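# Pour granules from round-bottom flask into vial

## Task

Transfer the granules out of the round-bottom flask and into the vial. A small remainder in the flask or funnel is acceptable, but nothing may be spilled. At the end the flask must stand upright in its cork ring and the vial upright in its stand. The ring, the stand and the tray must not be moved. The glass flask may break if it drops more than a few centimetres, and that counts as failure.

## Robot and tools

Robot: two UR12e-style six-joint arms, left_arm and right_arm. Each has a Robotiq 140 mm two-finger gripper and a wrist camera, and each rides on its own carriage on one shared floor track. left_rail carries left_arm and is always the carriage on the +y side. right_rail carries right_arm. These names do not refer to image sides.

Scene frame: fixed to the table, with the table top at z = 0 and +z up. +x points the way the arms face and +y to their left. The track runs along y at x = 0, with y = 0 at its middle. The table starts at x = 0.17 m. Each arm base sits at x = 0, y = its carriage position_m, z = 0.04 m. Positions are in metres, quaternions are wxyz, velocities are in m/s and rad/s. Printed hand positions can be somewhat off, especially at long reach.

execute_actions(actions, cameras): actions is a list holding one action, or an empty list to just read the state and images. cameras picks which images come back: omitted or ["all"] gives all, [] gives none. Camera names are cam_high, cam_flask, cam_tray, cam_vial, cam_left_wrist and cam_right_wrist, each 896x504. An action may have these keys:
- rows: 1 to 15 rows, each applied for one control step of 1/30 s. Every row has 18 numbers in [-1, 1] and covers both arms. The order is: left_arm joints 1-6 (shoulder pan, shoulder lift, elbow, wrist 1, wrist 2, wrist 3), then left gripper position, force_limit, speed; then the same 9 numbers for right_arm. Joint numbers are offsets measured from the Joint targets in force when the action begins, not from the previous row, so sending the same offset again moves the arm further. The scale is 1.0 = 1.326 rad for pan and lift, and 1.989 rad for elbow and the three wrists. A call is refused if it would push a joint more than 0.010 rad outward past its range. The ranges are ±6.283 for all joints except the elbow, which is ±3.142. Gripper numbers are absolute commands, not offsets. position: +1 is fully open (140 mm), the pads touch near -0.8, and -1 closes until blocked. force_limit: -1 is about 14 N, 0 about 60 N, +1 about 107 N. speed: -1 is about 30 mm/s, 0 about 140, +1 about 250. To leave a gripper unchanged, repeat the three numbers you last sent, because 0 is itself a command.
- steps: 1 to 450 control steps, at least as many as there are rows, 15 by default. After the last row the arms keep heading to that row's target.
- until: ends the action early. It can only read left_rail or right_rail fields, for example {"left_rail": {"position_status": ["!=", "moving"]}}. Numbers need a comparison (=, !=, <, <=, >, >=). {"all": {"status": "ended"}} and {"any": {"status": "ended"}} are also allowed.
- left_rail / right_rail: position_m is an absolute carriage place along y (left -0.8 to 1.5 m, right -1.5 to 0.8 m). speed_m_s ranges 0.01 to 1. acceleration_factor ranges 0.1 to 1, scaling 0.75 m/s2. {"stop": true} brakes the carriage. Keep the carriages at least about 0.78 m apart. After sending position_m, wait with an until on position_status, and let the carriage arrive before placing that arm's gripper. A row's target travels along with its moving carriage.

Motion limits: joint targets move at most 1.88 rad/s (pan, lift) or 2.83 rad/s (others). Each target is also kept within 0.383 or 0.575 rad of the measured angle, and within 100 mm of the gripper's position. Large moves therefore need several calls; finish them in later actions rather than relying on the arm to drift on.

Result lines: Joint positions, velocities and targets are given per arm as rail (m), then six joints (rad). Also reported: Tool commands, Joint torques (the total drive output, noisy and offset), and Wrist force and torque in the gripper's own axes, plus the peak force since the last reading. end_effector_position is the point between the closed pads; the fingertips reach about 33 mm beyond it when closed and 9 mm when open. The fingers point along gripper +z and close along its y axis. object_status: 0 moving, 1 blocked while opening, 2 holding something while closing (a real grip), 3 reached its target or the pads met. position_measured runs from 3 (open) to 230 (closed). To grip harder, raise force_limit and nudge position between -1 and -0.98. Carriage fields: position_status (moving, done, contact_stop, time_out, stopped, stopped_with_arm, stopped_for_other_arm, stopped_for_other_carriage) and position_answer (taken or not_taken). "joint command not followed" means the clearance check changed or blocked arm targets. "joint sent to its limit" means a joint was clipped at the end of its range.

zoom_image(camera, region): gives a closer look at a region [x0, y0, x1, y1] in pixels of that camera's latest image, at most 504x504.
zero_wrist_force(arm): tares that arm's wrist sensor.
read_manual(section): returns the licence text only.
finished_scene(scene): the first call only asks you to recheck; the second call ends the scene for good.

Cautions: grip the flask near the fingertips, because fingers close to the palm fold and hold narrow parts loosely, and tips pushed onto a surface fold too. Allow about 24 mm for fingertip travel when closing. Never drop the flask or release anything that is still moving, and tilt slowly to avoid spilling. Do not let the arms hit each other or hit anything hard. Around 150 N of force, or a joint load limit (pan/lift 287, elbow 130, wrists 46.9 N m), stops that arm for 10 s. Avoid levering a heavy object far from the gripper's centre, holding loads for long periods (motor heat), and knocking anything off the work area.

Each tool is called after "Call:" as name([rows], argument=value, ...), one row to a line, values as JSON.

## Session

I'll start by reading the robot's state and all camera views.

Call:
execute_actions(actions=[])

Scene clock: 0.00 s.
left_arm: end_effector_position=(+0.6290, +1.2544, +0.1760) position_measured=3 object_status=3 end_effector_quat_wxyz=(+0.000, +0.000, +1.000, +0.000) end_effector_velocity=(+0.000, +0.000, +0.000) end_effector_angular_velocity=(+0.000, +0.000, +0.000) | right_arm: end_effector_position=(+0.6290, -0.8684, +0.1760) position_measured=3 object_status=3 end_effector_quat_wxyz=(+0.000, +0.000, +1.000, +0.000) end_effector_velocity=(+0.000, +0.000, -0.001) end_effector_angular_velocity=(+0.000, +0.001, -0.001)
Joint positions: left_arm=[1.254 -0.281 -1.556 2.144 -2.158 -1.571 -0.281] | right_arm=[-0.868 -0.281 -1.556 2.144 -2.158 -1.571 -0.281]
Joint velocities: left_arm=[0 -0.001 0 0 0 0 0] | right_arm=[0 0 0.001 0 0 0 0.001]
Joint torques (N m): no reading
Wrist force (N): no reading
Wrist torque (N m): no reading
Wrist force, peak (N): no reading
Joint targets: left_arm=[1.254 -0.281 -1.556 2.144 -2.158 -1.571 -0.280] | right_arm=[-0.868 -0.280 -1.556 2.144 -2.158 -1.571 -0.280]
Tool commands: left_gripper/position=+1.0 left_gripper/force_limit=+1.0 left_gripper/speed=+1.0 right_gripper/position=+1.0 right_gripper/force_limit=+1.0 right_gripper/speed=+1.0
left_rail: position_m=1.254 position_status=done
right_rail: position_m=-0.868 position_status=done

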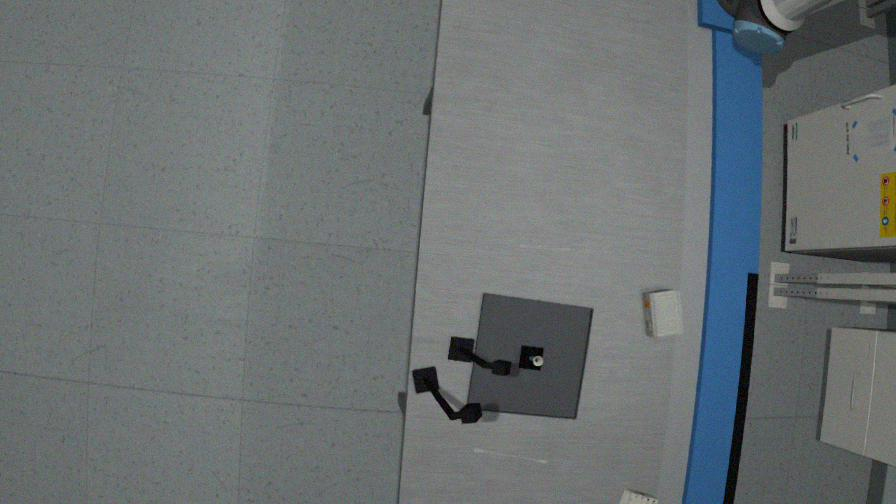

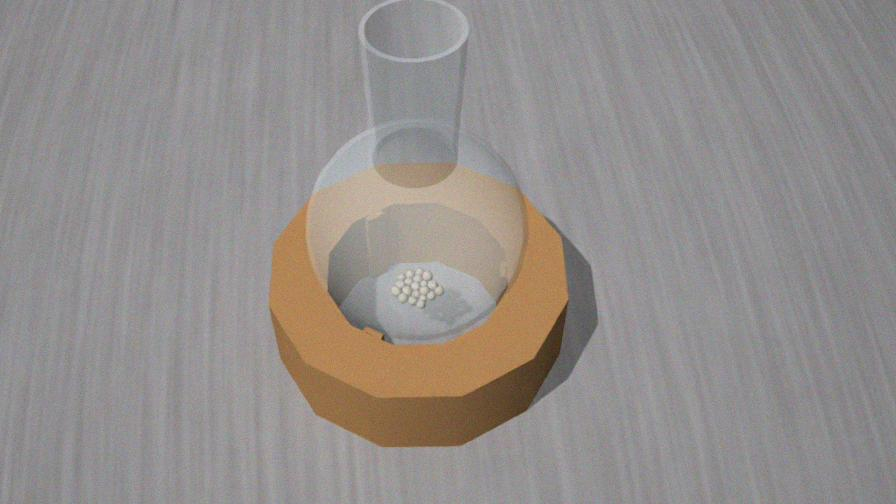

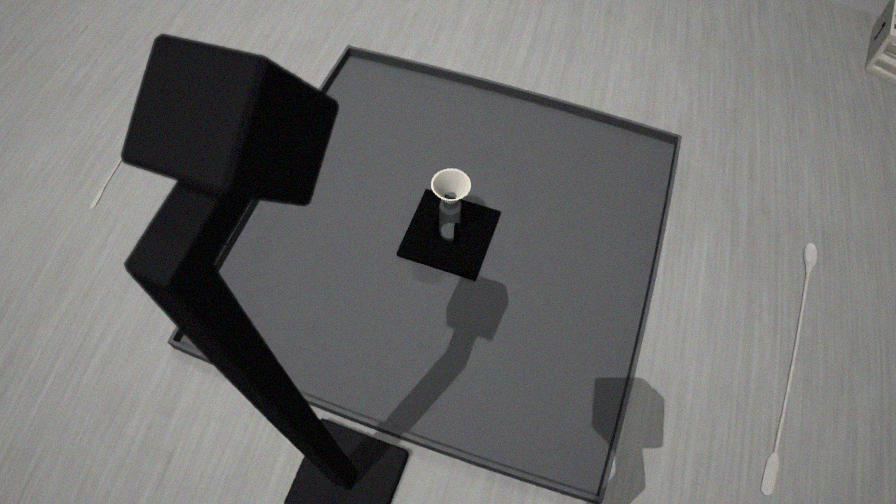

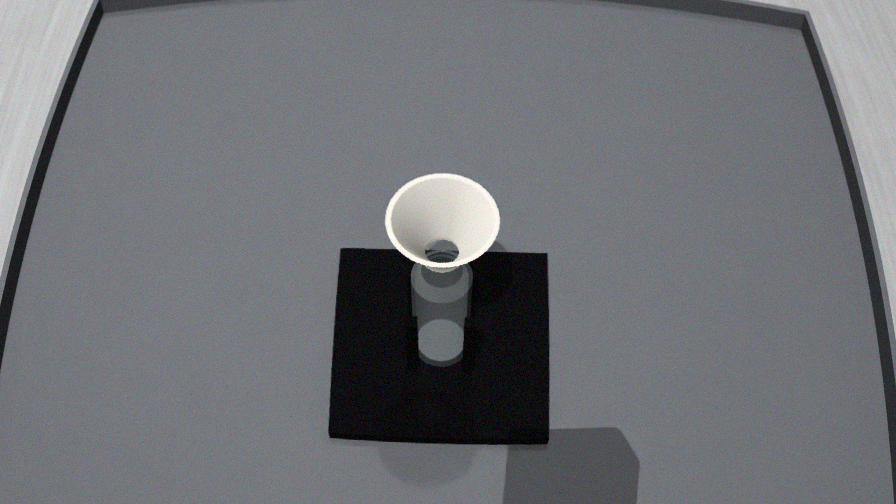

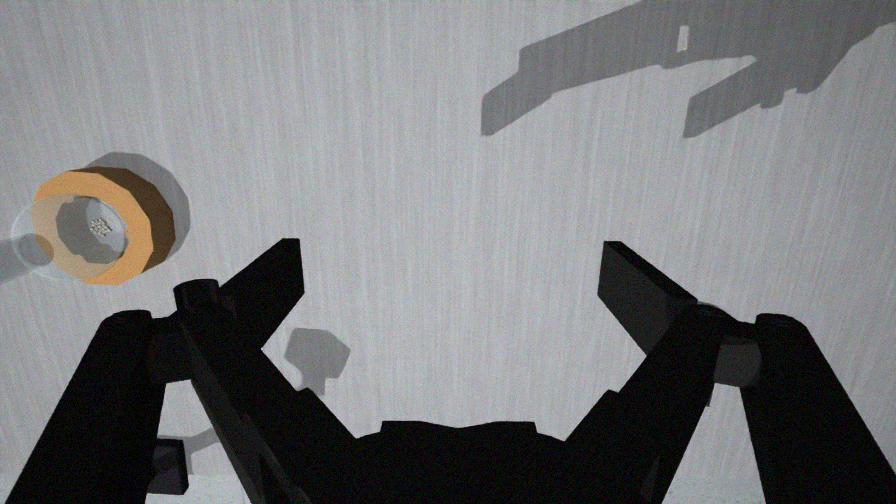

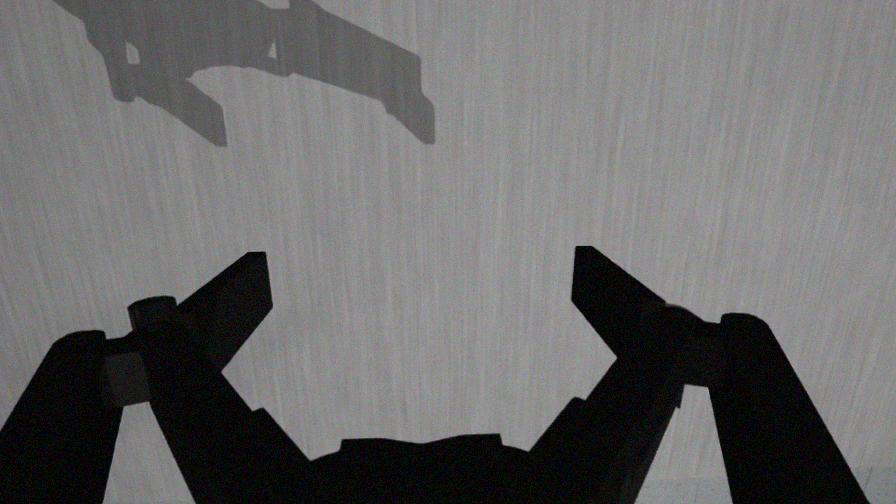

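Call:
zoom_image(camera="cam_flask", region=[230, 0, 640, 460])

Call:
zoom_image(camera="cam_vial", region=[300, 130, 600, 460])

Call:
zoom_image(camera="cam_high", region=[380, 260, 700, 504])

Call:
zoom_image(camera="cam_tray", region=[100, 20, 600, 504])

Call:
zoom_image(camera="cam_left_wrist", region=[0, 80, 320, 400])

Scaled by 1.096 from the camera's 896x504 image, which has a finer 1280x720 frame.

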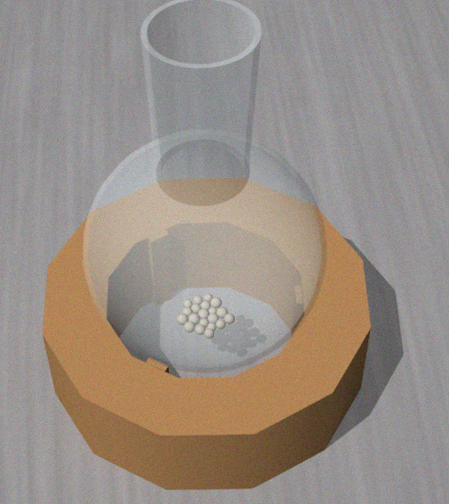

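Scaled by 1.527 from the camera's 896x504 image, which has a finer 1280x720 frame.

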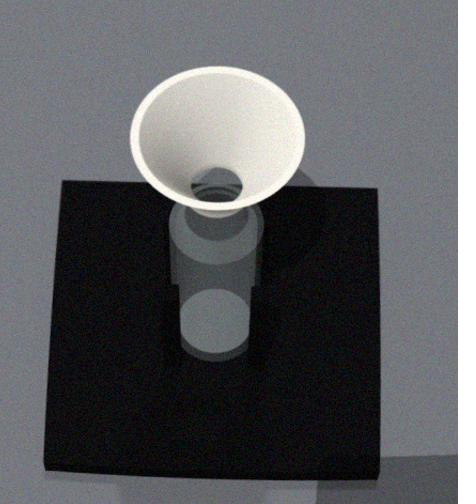

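Scaled by 1.575 from the camera's 896x504 image, which has a finer 1280x720 frame.

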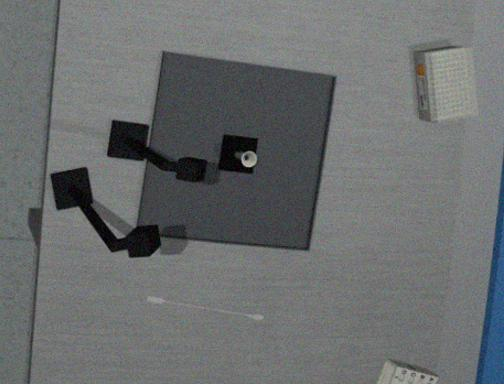

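Scaled by 1.008 from the camera's 896x504 image, which has a finer 1280x720 frame.

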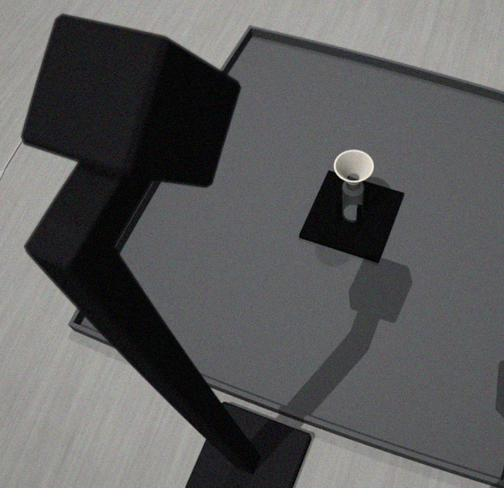

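Scaled by 1.575 from the camera's 896x504 image, which has a finer 1280x720 frame.

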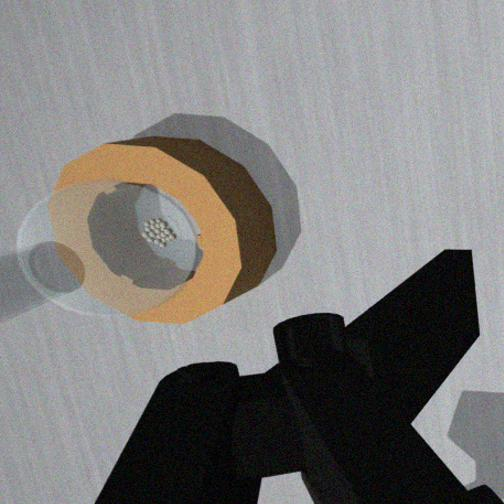

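Call:
execute_actions([
  {"rows": [[0,-0.0029,-0.0016,0.0035,0,0,1,1,1,0,0,0,0,0,0,1,1,1],[0,-0.0109,-0.0063,0.0136,0,0,1,1,1,0,0,0,0,0,0,1,1,1],[0,-0.0234,-0.0135,0.0290,0,0,1,1,1,0,0,0,0,0,0,1,1,1],[0,-0.0394,-0.0227,0.0489,0,0,1,1,1,0,0,0,0,0,0,1,1,1],[0,-0.0583,-0.0336,0.0723,0,0,1,1,1,0,0,0,0,0,0,1,1,1],[0,-0.0791,-0.0457,0.0982,0,0,1,1,1,0,0,0,0,0,0,1,1,1],[0,-0.1012,-0.0584,0.1256,0,0,1,1,1,0,0,0,0,0,0,1,1,1],[0,-0.1235,-0.0713,0.1534,0,0,1,1,1,0,0,0,0,0,0,1,1,1],[0,-0.1456,-0.0840,0.1808,0,0,1,1,1,0,0,0,0,0,0,1,1,1],[0,-0.1664,-0.0961,0.2067,0,0,1,1,1,0,0,0,0,0,0,1,1,1],[0,-0.1853,-0.1070,0.2301,0,0,1,1,1,0,0,0,0,0,0,1,1,1],[0,-0.2013,-0.1162,0.2500,0,0,1,1,1,0,0,0,0,0,0,1,1,1],[0,-0.2138,-0.1234,0.2654,0,0,1,1,1,0,0,0,0,0,0,1,1,1],[0,-0.2218,-0.1281,0.2755,0,0,1,1,1,0,0,0,0,0,0,1,1,1],[0,-0.2247,-0.1297,0.2790,0,0,1,1,1,0,0,0,0,0,0,1,1,1]], "steps": 25},
], cameras=["cam_left_wrist", "cam_high"])

Scene clock: 231.83 s.
left_arm: end_effector_position=(+0.5481, +1.2777, +0.4502) position_measured=3 object_status=3 end_effector_quat_wxyz=(+0.001, +0.000, +1.000, +0.000) end_effector_velocity=(-0.001, +0.001, +0.002) end_effector_angular_velocity=(+0.000, -0.001, +0.001) | right_arm: end_effector_position=(+0.6290, -0.8684, +0.1760) position_measured=3 object_status=3 end_effector_quat_wxyz=(+0.000, +0.000, +1.000, +0.000) end_effector_velocity=(+0.001, +0.000, +0.000) end_effector_angular_velocity=(+0.000, -0.001, +0.000)
Joint positions: left_arm=[1.254 -0.281 -1.854 1.886 -1.604 -1.571 -0.281] | right_arm=[-0.868 -0.281 -1.556 2.144 -2.158 -1.571 -0.28]
Joint velocities: left_arm=[0 0.001 -0.002 -0.002 0.003 0 0] | right_arm=[0 0 0.001 -0.001 -0.002 0 0]
Joint torques (N m): left_arm=[1.01 -38.57 -61.82 -3.14 0.08 0.59] | right_arm=[0.57 -44.42 -41.84 -4.8 0.51 0.57]
Wrist force (N): left_arm=[-0.1 -0.5 0.0] | right_arm=[0.3 0.4 0.3]
Wrist torque (N m): left_arm=[-0.14 -0.03 0.03] | right_arm=[0.09 -0.06 0.00]
Wrist force, peak (N): left_arm=[1.4 0.4 -5.3] | right_arm=[-0.4 0.3 0.9]
Joint targets: left_arm=[1.254 -0.281 -1.854 1.886 -1.603 -1.571 -0.280] | right_arm=[-0.868 -0.280 -1.556 2.144 -2.158 -1.571 -0.280]
left_rail: position_m=1.254 position_status=done
right_rail: position_m=-0.868 position_status=done
Images, in order (width x height): cam_high 896x504, cam_left_wrist 896x504.

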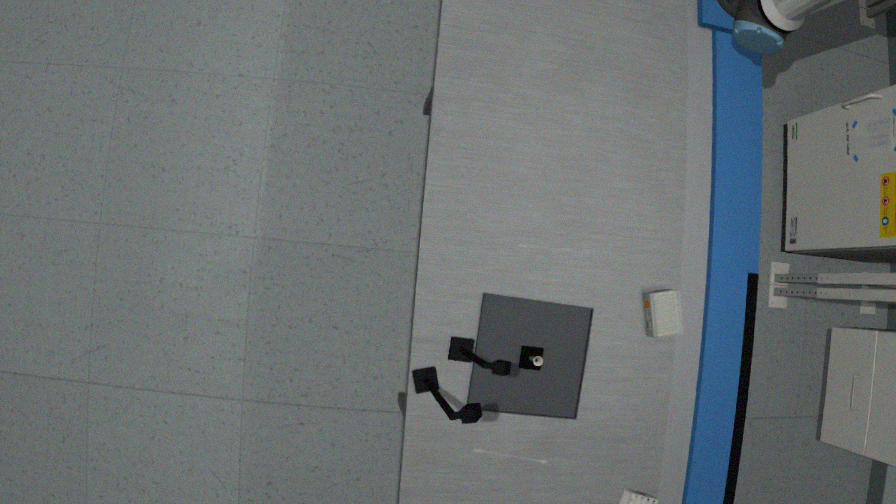

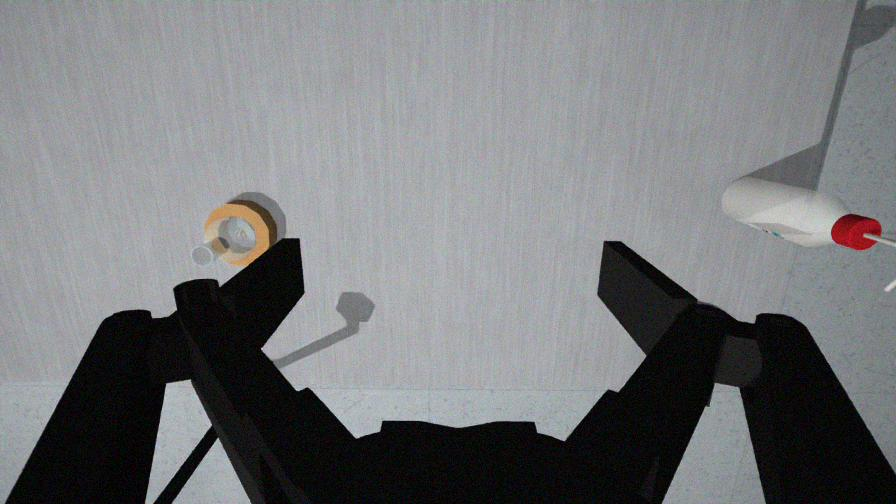

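Call:
execute_actions([
  {"left_rail": {"position_m": 0.955}, "steps": 90, "until": {"left_rail": {"position_status": ["!=", "moving"]}}},
], cameras=["cam_left_wrist", "cam_flask"])

Scene clock: 255.37 s.
left_arm: end_effector_position=(+0.5480, +0.9785, +0.4505) position_measured=3 object_status=3 end_effector_quat_wxyz=(+0.001, +0.000, +1.000, +0.000) end_effector_velocity=(+0.000, -0.001, +0.000) end_effector_angular_velocity=(+0.000, +0.000, +0.001) | right_arm: end_effector_position=(+0.6290, -0.8684, +0.1760) position_measured=3 object_status=3 end_effector_quat_wxyz=(+0.000, +0.000, +1.000, +0.000) end_effector_velocity=(+0.000, -0.001, -0.001) end_effector_angular_velocity=(+0.000, +0.001, -0.001)
Joint positions: left_arm=[0.955 -0.281 -1.854 1.886 -1.603 -1.571 -0.281] | right_arm=[-0.868 -0.281 -1.556 2.144 -2.158 -1.571 -0.281]
Joint velocities: left_arm=[-0.002 0 0 0 0 0 -0.001] | right_arm=[0 -0.001 0.001 0.001 -0.001 0 0]
Joint torques (N m): left_arm=[0.7 -27.2 -52.2 -3.98 0.19 0.53] | right_arm=[1.68 -42.7 -40.87 -3.89 0.42 0.55]
Wrist force (N): left_arm=[-0.5 0.0 -0.1] | right_arm=[-0.4 0.4 0.4]
Wrist torque (N m): left_arm=[-0.04 0.07 0.03] | right_arm=[0.07 0.08 0.00]
Wrist force, peak (N): left_arm=[0.0 -1.9 -0.8] | right_arm=[-0.2 0.4 0.9]
Joint targets: left_arm=[0.955 -0.281 -1.854 1.886 -1.603 -1.571 -0.280] | right_arm=[-0.868 -0.280 -1.556 2.144 -2.158 -1.571 -0.280]
Tool commands: left_gripper/position=+1.0 left_gripper/force_limit=+1.0 left_gripper/speed=+1.0 right_gripper/position=+1.0 right_gripper/force_limit=+1.0 right_gripper/speed=+1.0
left_rail: position_m=0.955 position_status=done
right_rail: position_m=-0.868 position_status=done
Images, in order (width x height): cam_flask 896x504, cam_left_wrist 896x504.

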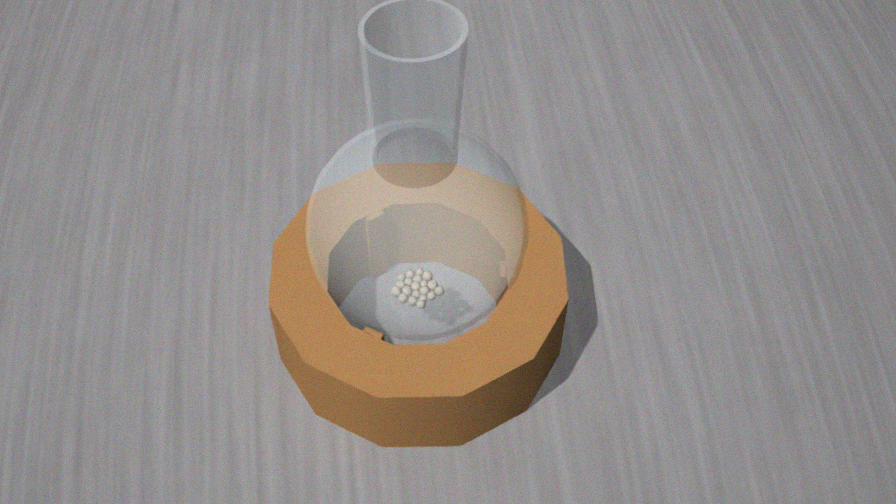

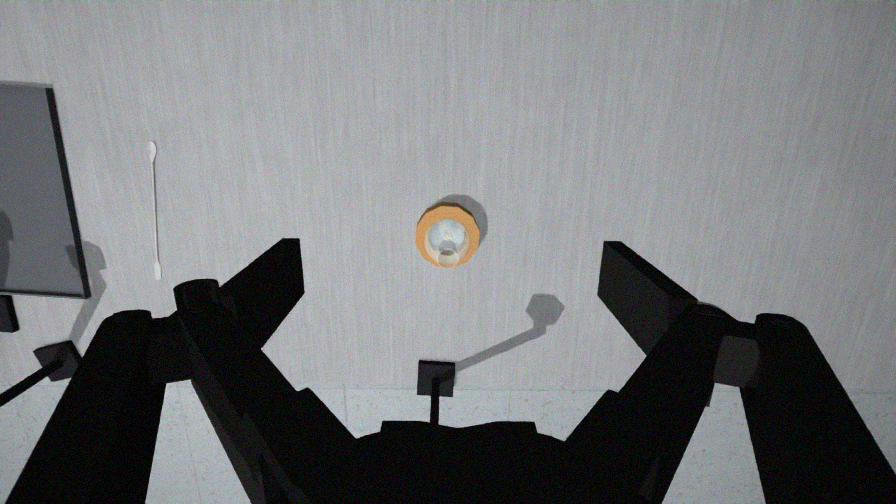

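Call:
zoom_image(camera="cam_left_wrist", region=[368, 180, 528, 290])

Call:
zoom_image(camera="cam_left_wrist", region=[0, 60, 320, 420])

Call:
zoom_image(camera="cam_left_wrist", region=[360, 270, 600, 440])

Scaled by 3.150 from the camera's 896x504 image, which has a finer 1280x720 frame.

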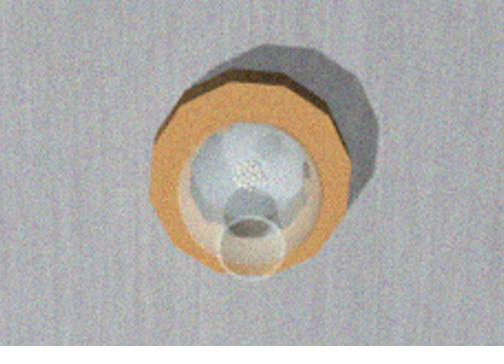

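Scaled by 1.400 from the camera's 896x504 image, which has a finer 1280x720 frame.

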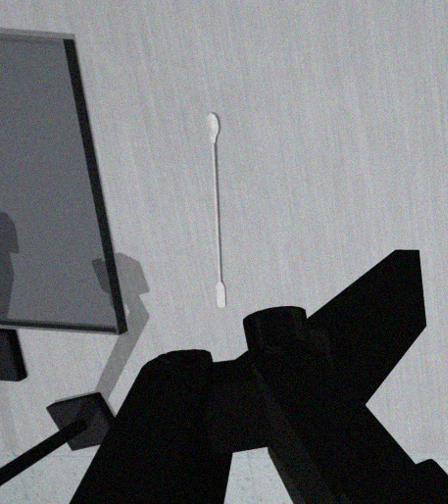

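Scaled by 2.100 from the camera's 896x504 image, which has a finer 1280x720 frame.

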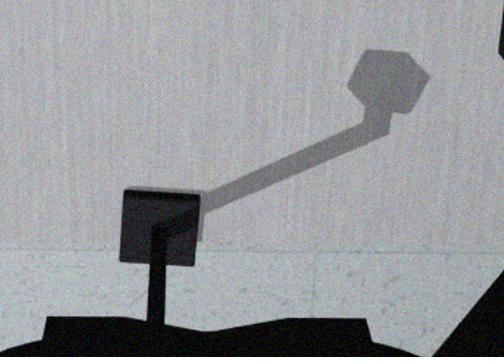

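Call:
execute_actions([
  {"left_rail": {"position_m": 0.24}, "steps": 120, "until": {"left_rail": {"position_status": ["!=", "moving"]}}},
], cameras=["cam_left_wrist", "cam_tray", "cam_vial"])

Scene clock: 380.10 s.
left_arm: end_effector_position=(+0.5480, +0.2635, +0.4505) position_measured=3 object_status=3 end_effector_quat_wxyz=(+0.001, +0.000, +1.000, +0.000) end_effector_velocity=(+0.000, -0.002, +0.000) end_effector_angular_velocity=(-0.001, +0.000, +0.000) | right_arm: end_effector_position=(+0.6290, -0.8684, +0.1760) position_measured=3 object_status=3 end_effector_quat_wxyz=(+0.000, +0.000, +1.000, +0.000) end_effector_velocity=(+0.001, +0.001, +0.001) end_effector_angular_velocity=(-0.001, -0.002, +0.001)
Joint positions: left_arm=[0.24 -0.281 -1.854 1.886 -1.603 -1.571 -0.281] | right_arm=[-0.868 -0.281 -1.556 2.144 -2.158 -1.571 -0.281]
Joint velocities: left_arm=[-0.001 -0.001 0 -0.001 0 -0.001 0] | right_arm=[0 0.001 0 -0.001 -0.001 0 0]
Joint torques (N m): left_arm=[0.87 -21.95 -42.87 -5.63 0.01 0.42] | right_arm=[1.36 -44.42 -41.04 -4.87 0.33 0.73]
Wrist force (N): left_arm=[-0.2 -0.1 -0.2] | right_arm=[-0.2 0.1 0.9]
Wrist torque (N m): left_arm=[-0.05 -0.01 0.03] | right_arm=[0.02 0.04 0.00]
Wrist force, peak (N): left_arm=[0.0 -2.2 -0.1] | right_arm=[0.3 0.6 1.0]
Joint targets: left_arm=[0.240 -0.281 -1.854 1.886 -1.603 -1.571 -0.280] | right_arm=[-0.868 -0.280 -1.556 2.144 -2.158 -1.571 -0.280]
Tool commands: left_gripper/position=+1.0 left_gripper/force_limit=+1.0 left_gripper/speed=+1.0 right_gripper/position=+1.0 right_gripper/force_limit=+1.0 right_gripper/speed=+1.0
left_rail: position_m=0.240 position_status=done
right_rail: position_m=-0.868 position_status=done
Images, in order (width x height): cam_tray 896x504, cam_vial 896x504, cam_left_wrist 896x504.

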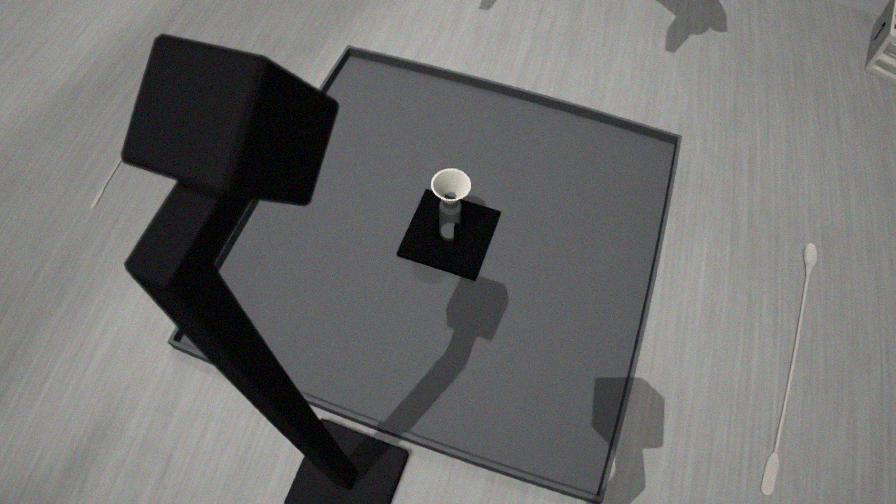

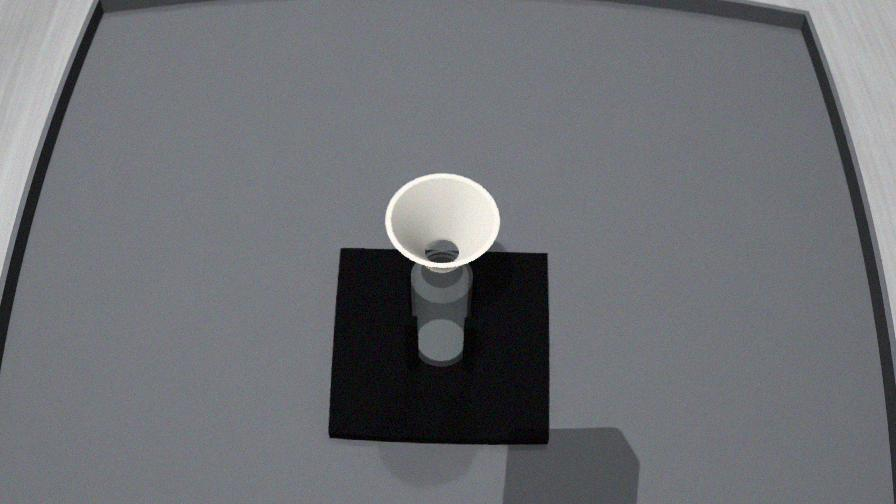

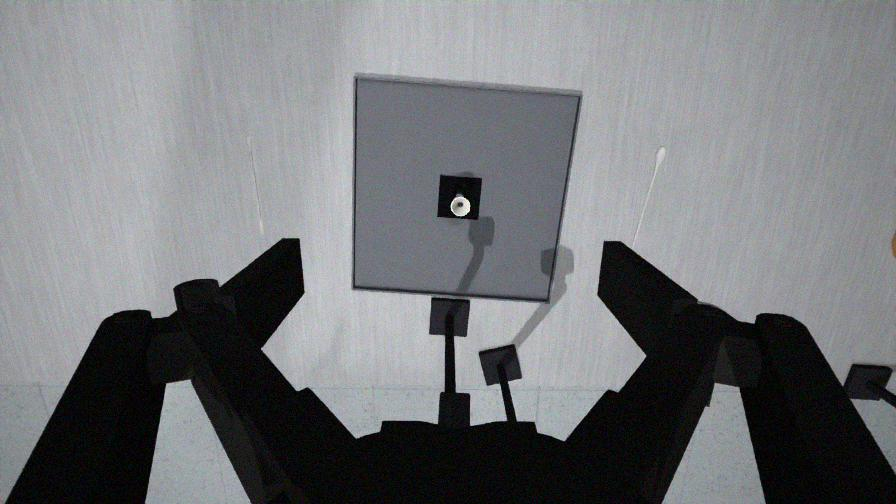

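Call:
zoom_image(camera="cam_left_wrist", region=[400, 140, 540, 250])

Call:
zoom_image(camera="cam_left_wrist", region=[340, 60, 600, 440])

Scaled by 3.600 from the camera's 896x504 image, which has a finer 1280x720 frame.

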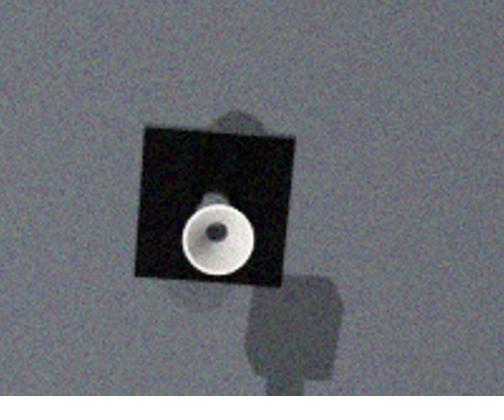

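Scaled by 1.326 from the camera's 896x504 image, which has a finer 1280x720 frame.

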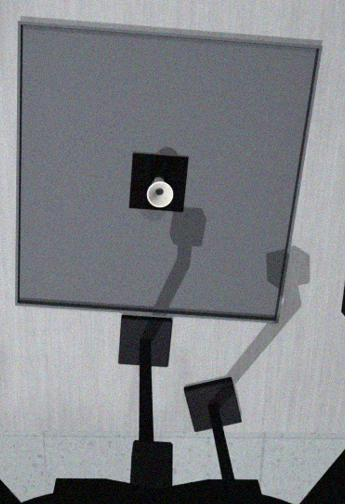

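Call:
execute_actions([
  {"left_rail": {"position_m": 0.604}, "right_rail": {"position_m": -1.05}, "rows": [[0.0006,0,0,0,0.0020,0.0003,1,1,1,0,0,0,0,0,0,1,1,1],[0.0026,0,0,0,0.0079,0.0012,1,1,1,0,0,0,0,0,0,1,1,1],[0.0057,0,0,0,0.0178,0.0028,1,1,1,0,0,0,0,0,0,1,1,1],[0.0102,0,0,0,0.0317,0.0050,1,1,1,0,0,0,0,0,0,1,1,1],[0.0160,0,0,0,0.0495,0.0078,1,1,1,0,0,0,0,0,0,1,1,1],[0.0230,0,0,0,0.0712,0.0113,1,1,1,0,0,0,0,0,0,1,1,1],[0.0313,0,0,0,0.0970,0.0153,1,1,1,0,0,0,0,0,0,1,1,1],[0.0409,0,0,0,0.1266,0.0200,1,1,1,0,0,0,0,0,0,1,1,1],[0.0517,0,0,0,0.1603,0.0253,1,1,1,0,0,0,0,0,0,1,1,1],[0.0638,0,0,0,0.1978,0.0313,1,1,1,0,0,0,0,0,0,1,1,1],[0.0772,0,0,0,0.2394,0.0378,1,1,1,0,0,0,0,0,0,1,1,1],[0.0919,0,0,0,0.2849,0.0450,1,1,1,0,0,0,0,0,0,1,1,1],[0.1079,0,0,0,0.3344,0.0529,1,1,1,0,0,0,0,0,0,1,1,1],[0.1251,0,0,0,0.3878,0.0613,1,1,1,0,0,0,0,0,0,1,1,1],[0.2873,0,0,0,0.8904,0.1408,1,1,1,0,0,0,0,0,0,1,1,1]], "steps": 45},
], cameras=["cam_high"])

Scene clock: 502.43 s.
left_arm: end_effector_position=(+0.4729, +1.1618, +0.8065) position_measured=3 object_status=3 end_effector_quat_wxyz=(-0.028, -0.034, +0.690, +0.722) end_effector_velocity=(+0.000, +0.000, +0.001) end_effector_angular_velocity=(+0.002, +0.000, +0.000) | right_arm: end_effector_position=(+0.6290, -1.0500, +0.1760) position_measured=3 object_status=3 end_effector_quat_wxyz=(+0.000, +0.000, +1.000, +0.000) end_effector_velocity=(+0.000, +0.000, -0.001) end_effector_angular_velocity=(+0.000, +0.001, +0.000)
Joint positions: left_arm=[0.604 0.087 -1.854 1.886 -1.603 0.045 -0.01] | right_arm=[-1.05 -0.281 -1.556 2.144 -2.158 -1.571 -0.281]
Joint velocities: left_arm=[0 0 0 0 0 0.002 0] | right_arm=[0 0 0.001 0 0 0 0]
Joint torques (N m): left_arm=[11.85 -27.88 -38.53 -6.13 6.05 3.34] | right_arm=[1.36 -44.61 -39.94 -4.33 -0.04 1.16]
Wrist force (N): left_arm=[-0.3 0.1 0.6] | right_arm=[-0.1 0.5 0.6]
Wrist torque (N m): left_arm=[0.03 -0.10 -0.09] | right_arm=[0.10 0.03 0.01]
Wrist force, peak (N): left_arm=[-1.9 -3.8 -2.0] | right_arm=[0.2 2.2 0.3]
Joint targets: left_arm=[0.604 0.087 -1.854 1.886 -1.603 0.046 -0.010] | right_arm=[-1.050 -0.280 -1.556 2.144 -2.158 -1.571 -0.280]
left_rail: position_m=0.604 position_status=done
right_rail: position_m=-1.050 position_status=done
Images, in order (width x height): cam_high 896x504.

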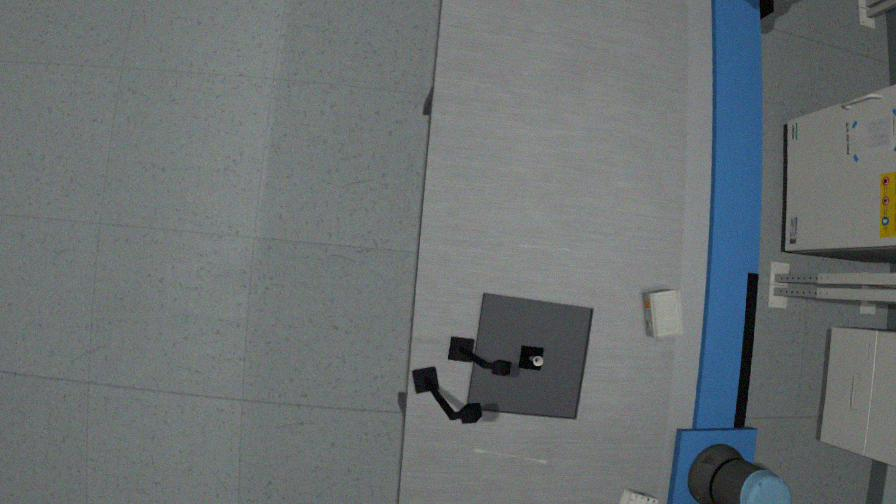

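Call:
execute_actions([
  {"rows": [[0.0021,0.0021,0.0015,0.0022,0.0065,0,1,1,1,0,0,0,0,0,0,1,1,1],[0.0080,0.0080,0.0056,0.0083,0.0250,0,1,1,1,0,0,0,0,0,0,1,1,1],[0.0171,0.0171,0.0119,0.0177,0.0535,0,1,1,1,0,0,0,0,0,0,1,1,1],[0.0289,0.0289,0.0201,0.0299,0.0903,0,1,1,1,0,0,0,0,0,0,1,1,1],[0.0427,0.0427,0.0297,0.0442,0.1335,0.001,1,1,1,0,0,0,0,0,0,1,1,1],[0.0579,0.0579,0.0404,0.0600,0.1812,0.001,1,1,1,0,0,0,0,0,0,1,1,1],[0.0741,0.0741,0.0516,0.0768,0.2319,0.001,1,1,1,0,0,0,0,0,0,1,1,1],[0.0905,0.0905,0.0631,0.0937,0.2830,0.001,1,1,1,0,0,0,0,0,0,1,1,1],[0.1067,0.1067,0.0743,0.1105,0.3337,0.002,1,1,1,0,0,0,0,0,0,1,1,1],[0.1219,0.1219,0.0850,0.1263,0.3814,0.002,1,1,1,0,0,0,0,0,0,1,1,1],[0.1357,0.1357,0.0946,0.1406,0.4246,0.002,1,1,1,0,0,0,0,0,0,1,1,1],[0.1475,0.1475,0.1028,0.1528,0.4614,0.002,1,1,1,0,0,0,0,0,0,1,1,1],[0.1566,0.1566,0.1091,0.1622,0.4899,0.0025,1,1,1,0,0,0,0,0,0,1,1,1],[0.1625,0.1625,0.1132,0.1683,0.5084,0.0025,1,1,1,0,0,0,0,0,0,1,1,1],[0.1646,0.1646,0.1147,0.1705,0.5149,0.0025,1,1,1,0,0,0,0,0,0,1,1,1]], "steps": 27},
], cameras=[])

Scene clock: 667.10 s.
left_arm: end_effector_position=(+0.6263, +1.1558, +0.6961) position_measured=3 object_status=3 end_effector_quat_wxyz=(-0.228, +0.330, +0.284, +0.871) end_effector_velocity=(+0.001, -0.001, -0.001) end_effector_angular_velocity=(+0.000, +0.002, -0.003) | right_arm: end_effector_position=(+0.6290, -1.0500, +0.1760) position_measured=3 object_status=3 end_effector_quat_wxyz=(+0.000, +0.000, +1.000, +0.000) end_effector_velocity=(+0.001, +0.000, +0.001) end_effector_angular_velocity=(+0.000, -0.002, +0.000)
Joint positions: left_arm=[0.604 0.306 -1.636 2.114 -1.265 1.069 -0.005] | right_arm=[-1.05 -0.281 -1.556 2.144 -2.158 -1.571 -0.281]
Joint velocities: left_arm=[0 0 0.001 0.001 0.001 0.002 -0.002] | right_arm=[0 0 -0.001 -0.001 0 0.001 0]
Joint torques (N m): left_arm=[12.37 -30.68 -30 -2.81 3.39 3.22] | right_arm=[0.02 -42.77 -39.57 -4.34 -0.13 1.09]
Wrist force (N): left_arm=[-1.3 -0.7 0.7] | right_arm=[0.1 0.2 0.7]
Wrist torque (N m): left_arm=[0.12 0.04 -0.15] | right_arm=[0.04 -0.02 0.00]
Wrist force, peak (N): left_arm=[-4.4 -2.2 -0.2] | right_arm=[-0.3 0.6 0.7]
Joint targets: left_arm=[0.604 0.306 -1.636 2.114 -1.264 1.070 -0.005] | right_arm=[-1.050 -0.280 -1.556 2.144 -2.158 -1.571 -0.280]
left_rail: position_m=0.604 position_status=done
right_rail: position_m=-1.050 position_status=done
No camera images: "cameras" was empty.

Call:
execute_actions([
  {"rows": [[0.0021,0.0021,0.0015,0.0022,0.0065,0,0.23,-0.3,0,0,0,0,0,0,0,1,1,1],[0.0080,0.0080,0.0056,0.0083,0.0250,0,0.23,-0.3,0,0,0,0,0,0,0,1,1,1],[0.0171,0.0171,0.0119,0.0177,0.0535,0,0.23,-0.3,0,0,0,0,0,0,0,1,1,1],[0.0289,0.0289,0.0201,0.0299,0.0903,0,0.23,-0.3,0,0,0,0,0,0,0,1,1,1],[0.0427,0.0427,0.0297,0.0442,0.1335,0.001,0.23,-0.3,0,0,0,0,0,0,0,1,1,1],[0.0579,0.0579,0.0404,0.0600,0.1812,0.001,0.23,-0.3,0,0,0,0,0,0,0,1,1,1],[0.0741,0.0741,0.0516,0.0768,0.2319,0.001,0.23,-0.3,0,0,0,0,0,0,0,1,1,1],[0.0905,0.0905,0.0631,0.0937,0.2830,0.001,0.23,-0.3,0,0,0,0,0,0,0,1,1,1],[0.1067,0.1067,0.0743,0.1105,0.3337,0.002,0.23,-0.3,0,0,0,0,0,0,0,1,1,1],[0.1219,0.1219,0.0850,0.1263,0.3814,0.002,0.23,-0.3,0,0,0,0,0,0,0,1,1,1],[0.1357,0.1357,0.0946,0.1406,0.4246,0.002,0.23,-0.3,0,0,0,0,0,0,0,1,1,1],[0.1475,0.1475,0.1028,0.1528,0.4614,0.002,0.23,-0.3,0,0,0,0,0,0,0,1,1,1],[0.1566,0.1566,0.1091,0.1622,0.4899,0.0025,0.23,-0.3,0,0,0,0,0,0,0,1,1,1],[0.1625,0.1625,0.1132,0.1683,0.5084,0.0025,0.23,-0.3,0,0,0,0,0,0,0,1,1,1],[0.1646,0.1646,0.1147,0.1705,0.5149,0.0025,0.23,-0.3,0,0,0,0,0,0,0,1,1,1]], "steps": 27},
], cameras=["cam_flask", "cam_left_wrist"])

Scene clock: 682.53 s.
left_arm: end_effector_position=(+0.6460, +0.9958, +0.2778) position_measured=100 object_status=3 end_effector_quat_wxyz=(-0.030, +0.690, +0.014, +0.723) end_effector_velocity=(+0.000, -0.001, -0.001) end_effector_angular_velocity=(-0.003, +0.001, -0.002) | right_arm: end_effector_position=(+0.6290, -1.0500, +0.1760) position_measured=3 object_status=3 end_effector_quat_wxyz=(+0.000, +0.000, +1.000, +0.000) end_effector_velocity=(+0.001, -0.001, -0.001) end_effector_angular_velocity=(+0.000, +0.000, -0.001)
Joint positions: left_arm=[0.604 0.51 -1.432 2.327 -0.948 2.018 0] | right_arm=[-1.05 -0.281 -1.556 2.144 -2.158 -1.571 -0.281]
Joint velocities: left_arm=[0 0.001 0.001 0 0 0.003 -0.003] | right_arm=[0 -0.001 0.002 -0.001 -0.001 0 0]
Joint torques (N m): left_arm=[12.28 -34.99 -17.98 -0.6 1.88 3.1] | right_arm=[2.17 -45.61 -38.93 -4.41 0.32 0.93]
Wrist force (N): left_arm=[-1.1 -0.9 0.5] | right_arm=[-0.3 0.1 0.5]
Wrist torque (N m): left_arm=[0.03 0.08 -0.03] | right_arm=[0.03 0.07 0.00]
Wrist force, peak (N): left_arm=[2.9 1.1 4.3] | right_arm=[-0.1 0.8 0.6]
Joint targets: left_arm=[0.604 0.510 -1.432 2.327 -0.947 2.019 0.000] | right_arm=[-1.050 -0.280 -1.556 2.144 -2.158 -1.571 -0.280]
left_rail: position_m=0.604 position_status=done
right_rail: position_m=-1.050 position_status=done
Images, in order (width x height): cam_flask 896x504, cam_left_wrist 896x504.

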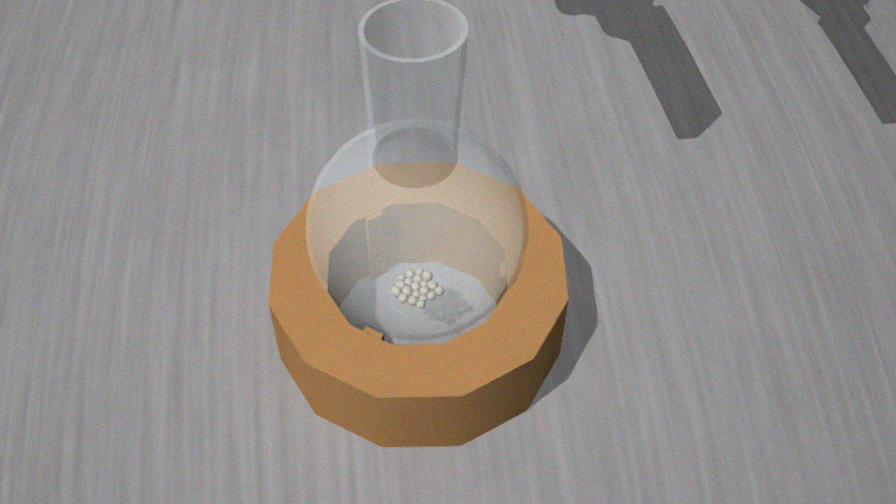

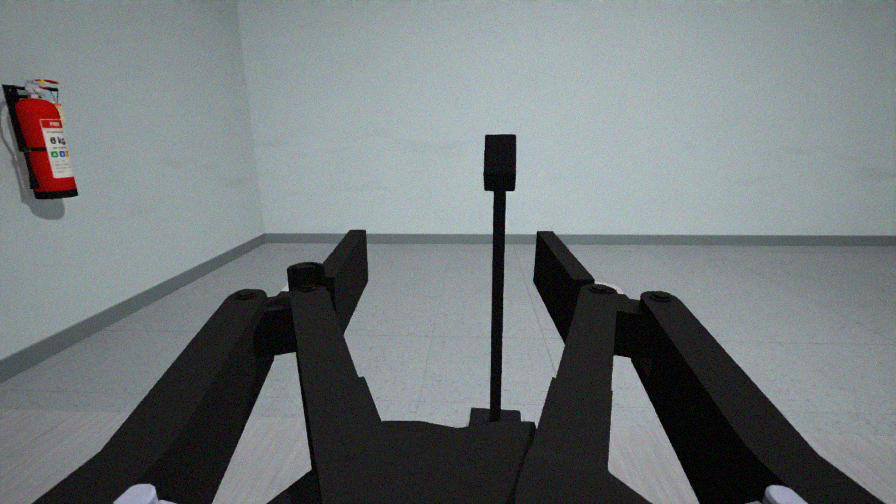

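Call:
execute_actions([
  {"rows": [[0.0001,0.0019,0.0003,-0.0012,0.0005,0,0.23,-0.3,0,0,0,0,0,0,0,1,1,1],[0.0005,0.0071,0.0013,-0.0048,0.0018,0,0.23,-0.3,0,0,0,0,0,0,0,1,1,1],[0.0011,0.0152,0.0028,-0.0102,0.0039,0,0.23,-0.3,0,0,0,0,0,0,0,1,1,1],[0.0018,0.0257,0.0047,-0.0172,0.0066,0,0.23,-0.3,0,0,0,0,0,0,0,1,1,1],[0.0027,0.0380,0.0069,-0.0255,0.0098,0,0.23,-0.3,0,0,0,0,0,0,0,1,1,1],[0.0036,0.0516,0.0094,-0.0346,0.0133,0,0.23,-0.3,0,0,0,0,0,0,0,1,1,1],[0.0046,0.0659,0.0120,-0.0442,0.0171,0,0.23,-0.3,0,0,0,0,0,0,0,1,1,1],[0.0056,0.0805,0.0147,-0.0540,0.0208,0,0.23,-0.3,0,0,0,0,0,0,0,1,1,1],[0.0066,0.0949,0.0173,-0.0637,0.0246,0,0.23,-0.3,0,0,0,0,0,0,0,1,1,1],[0.0076,0.1085,0.0198,-0.0728,0.0281,0,0.23,-0.3,0,0,0,0,0,0,0,1,1,1],[0.0085,0.1208,0.0221,-0.0810,0.0313,0,0.23,-0.3,0,0,0,0,0,0,0,1,1,1],[0.0092,0.1312,0.0240,-0.0880,0.0340,0,0.23,-0.3,0,0,0,0,0,0,0,1,1,1],[0.0098,0.1393,0.0255,-0.0935,0.0361,0,0.23,-0.3,0,0,0,0,0,0,0,1,1,1],[0.0101,0.1446,0.0264,-0.0970,0.0374,0,0.23,-0.3,0,0,0,0,0,0,0,1,1,1],[0.0103,0.1465,0.0268,-0.0982,0.0379,0,0.23,-0.3,0,0,0,0,0,0,0,1,1,1]], "steps": 27},
], cameras=["cam_flask", "cam_left_wrist"])

Scene clock: 709.70 s.
left_arm: end_effector_position=(+0.6324, +0.9736, +0.1600) position_measured=100 object_status=3 end_effector_quat_wxyz=(+0.000, +0.707, +0.000, +0.707) end_effector_velocity=(-0.001, +0.000, -0.002) end_effector_angular_velocity=(-0.003, +0.002, -0.001) | right_arm: end_effector_position=(+0.6290, -1.0500, +0.1760) position_measured=3 object_status=3 end_effector_quat_wxyz=(+0.000, +0.000, +1.000, +0.000) end_effector_velocity=(-0.001, +0.001, -0.001) end_effector_angular_velocity=(+0.001, +0.002, +0.000)
Joint positions: left_arm=[0.604 0.523 -1.238 2.381 -1.142 2.094 0] | right_arm=[-1.05 -0.281 -1.556 2.144 -2.158 -1.571 -0.281]
Joint velocities: left_arm=[0 0.001 0.003 0.002 -0.003 0.002 -0.002] | right_arm=[0 0 0 0.001 0 0.001 0]
Joint torques (N m): left_arm=[13.2 -43.37 -7.14 -4.54 2.15 3.25] | right_arm=[1.68 -45.95 -39.93 -4.01 0.35 1.16]
Wrist force (N): left_arm=[-1.5 -0.9 0.5] | right_arm=[-0.1 0.1 0.5]
Wrist torque (N m): left_arm=[0.00 0.18 -0.06] | right_arm=[0.02 0.03 0.00]
Wrist force, peak (N): left_arm=[-3.6 -0.5 0.3] | right_arm=[-0.3 0.2 1.0]
Joint targets: left_arm=[0.604 0.523 -1.238 2.381 -1.143 2.094 0.000] | right_arm=[-1.050 -0.280 -1.556 2.144 -2.158 -1.571 -0.280]
left_rail: position_m=0.604 position_status=done
right_rail: position_m=-1.050 position_status=done
Images, in order (width x height): cam_flask 896x504, cam_left_wrist 896x504.

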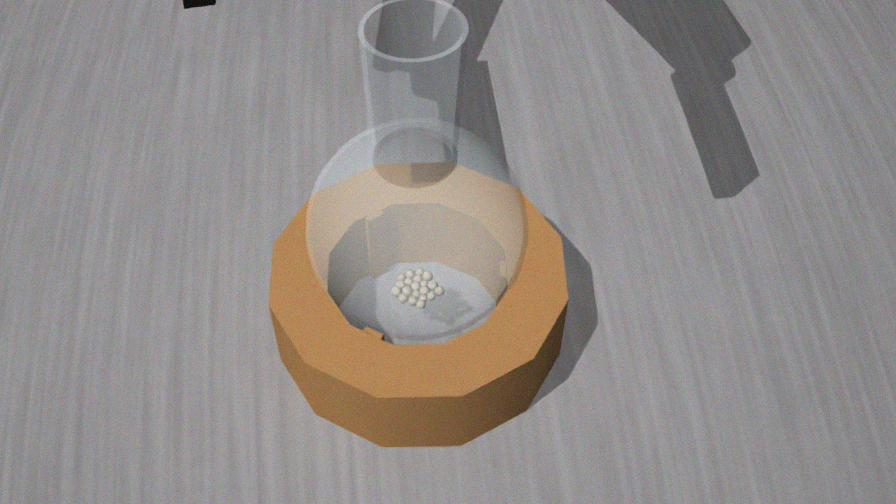

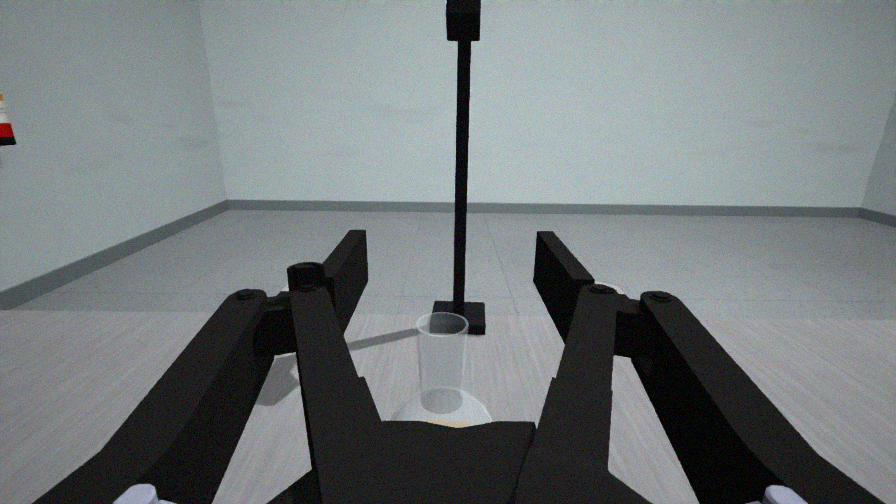

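Call:
execute_actions(actions=[], cameras=["cam_flask", "cam_left_wrist"])

Scene clock: 752.67 s.
left_arm: end_effector_position=(+0.6324, +0.9735, +0.1597) position_measured=100 object_status=3 end_effector_quat_wxyz=(+0.000, +0.707, +0.000, +0.707) end_effector_velocity=(+0.000, +0.000, +0.000) end_effector_angular_velocity=(+0.000, +0.000, +0.001) | right_arm: end_effector_position=(+0.6290, -1.0500, +0.1760) position_measured=3 object_status=3 end_effector_quat_wxyz=(+0.000, +0.000, +1.000, +0.000) end_effector_velocity=(-0.001, +0.002, +0.000) end_effector_angular_velocity=(+0.002, +0.001, +0.002)
Joint positions: left_arm=[0.604 0.523 -1.238 2.381 -1.143 2.094 0] | right_arm=[-1.05 -0.281 -1.556 2.144 -2.158 -1.571 -0.281]
Joint velocities: left_arm=[0 0 0 0 0 0 0] | right_arm=[0 0.002 -0.001 0.001 0.001 0.001 0]
Joint torques (N m): left_arm=[11.89 -43.18 -14.76 -3.81 2.54 3.3] | right_arm=[3.14 -45.84 -39.98 -3.67 0.03 1.03]
Wrist force (N): left_arm=[-1.5 -0.8 0.0] | right_arm=[-0.3 0.4 0.3]
Wrist torque (N m): left_arm=[0.01 0.17 -0.07] | right_arm=[0.08 0.07 0.00]
Wrist force, peak (N): left_arm=[-1.8 -0.9 0.6] | right_arm=[0.0 0.5 1.0]
Joint targets: left_arm=[0.604 0.523 -1.238 2.381 -1.143 2.094 0.000] | right_arm=[-1.050 -0.280 -1.556 2.144 -2.158 -1.571 -0.280]
Tool commands: left_gripper/position=+0.23 left_gripper/force_limit=-0.3 left_gripper/speed=+0.0 right_gripper/position=+1.0 right_gripper/force_limit=+1.0 right_gripper/speed=+1.0
left_rail: position_m=0.604 position_status=done
right_rail: position_m=-1.050 position_status=done
Images, in order (width x height): cam_flask 896x504, cam_left_wrist 896x504.

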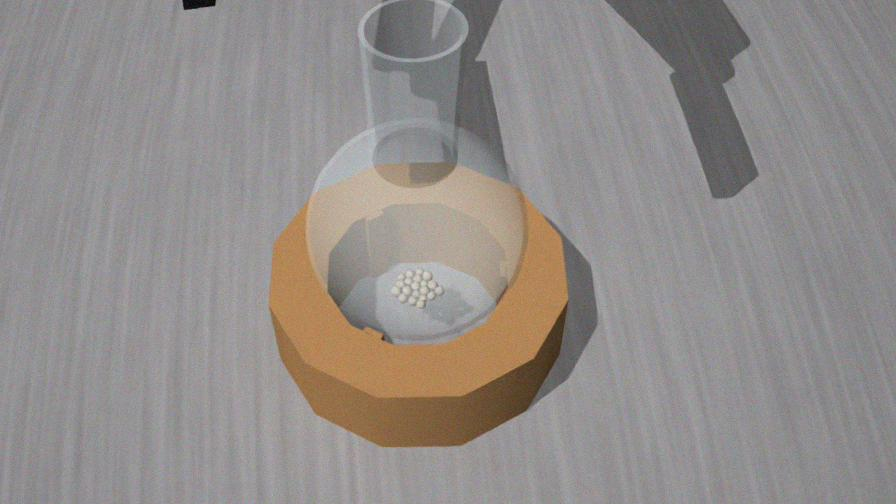

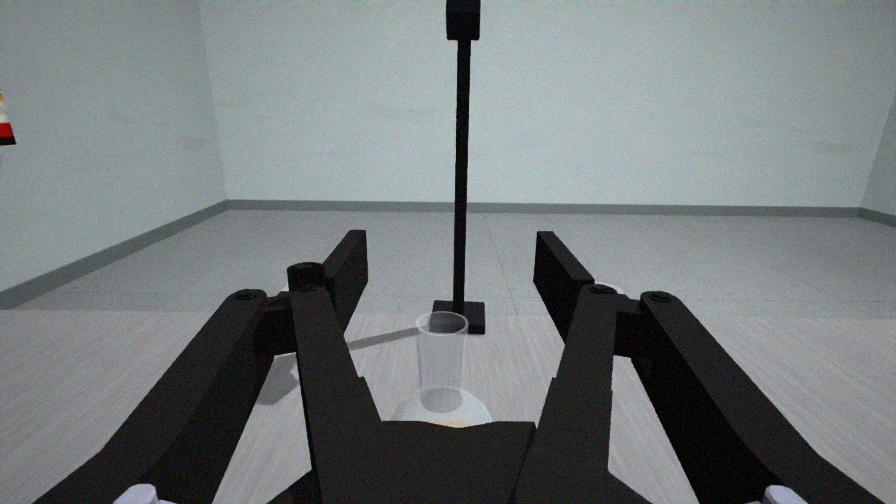

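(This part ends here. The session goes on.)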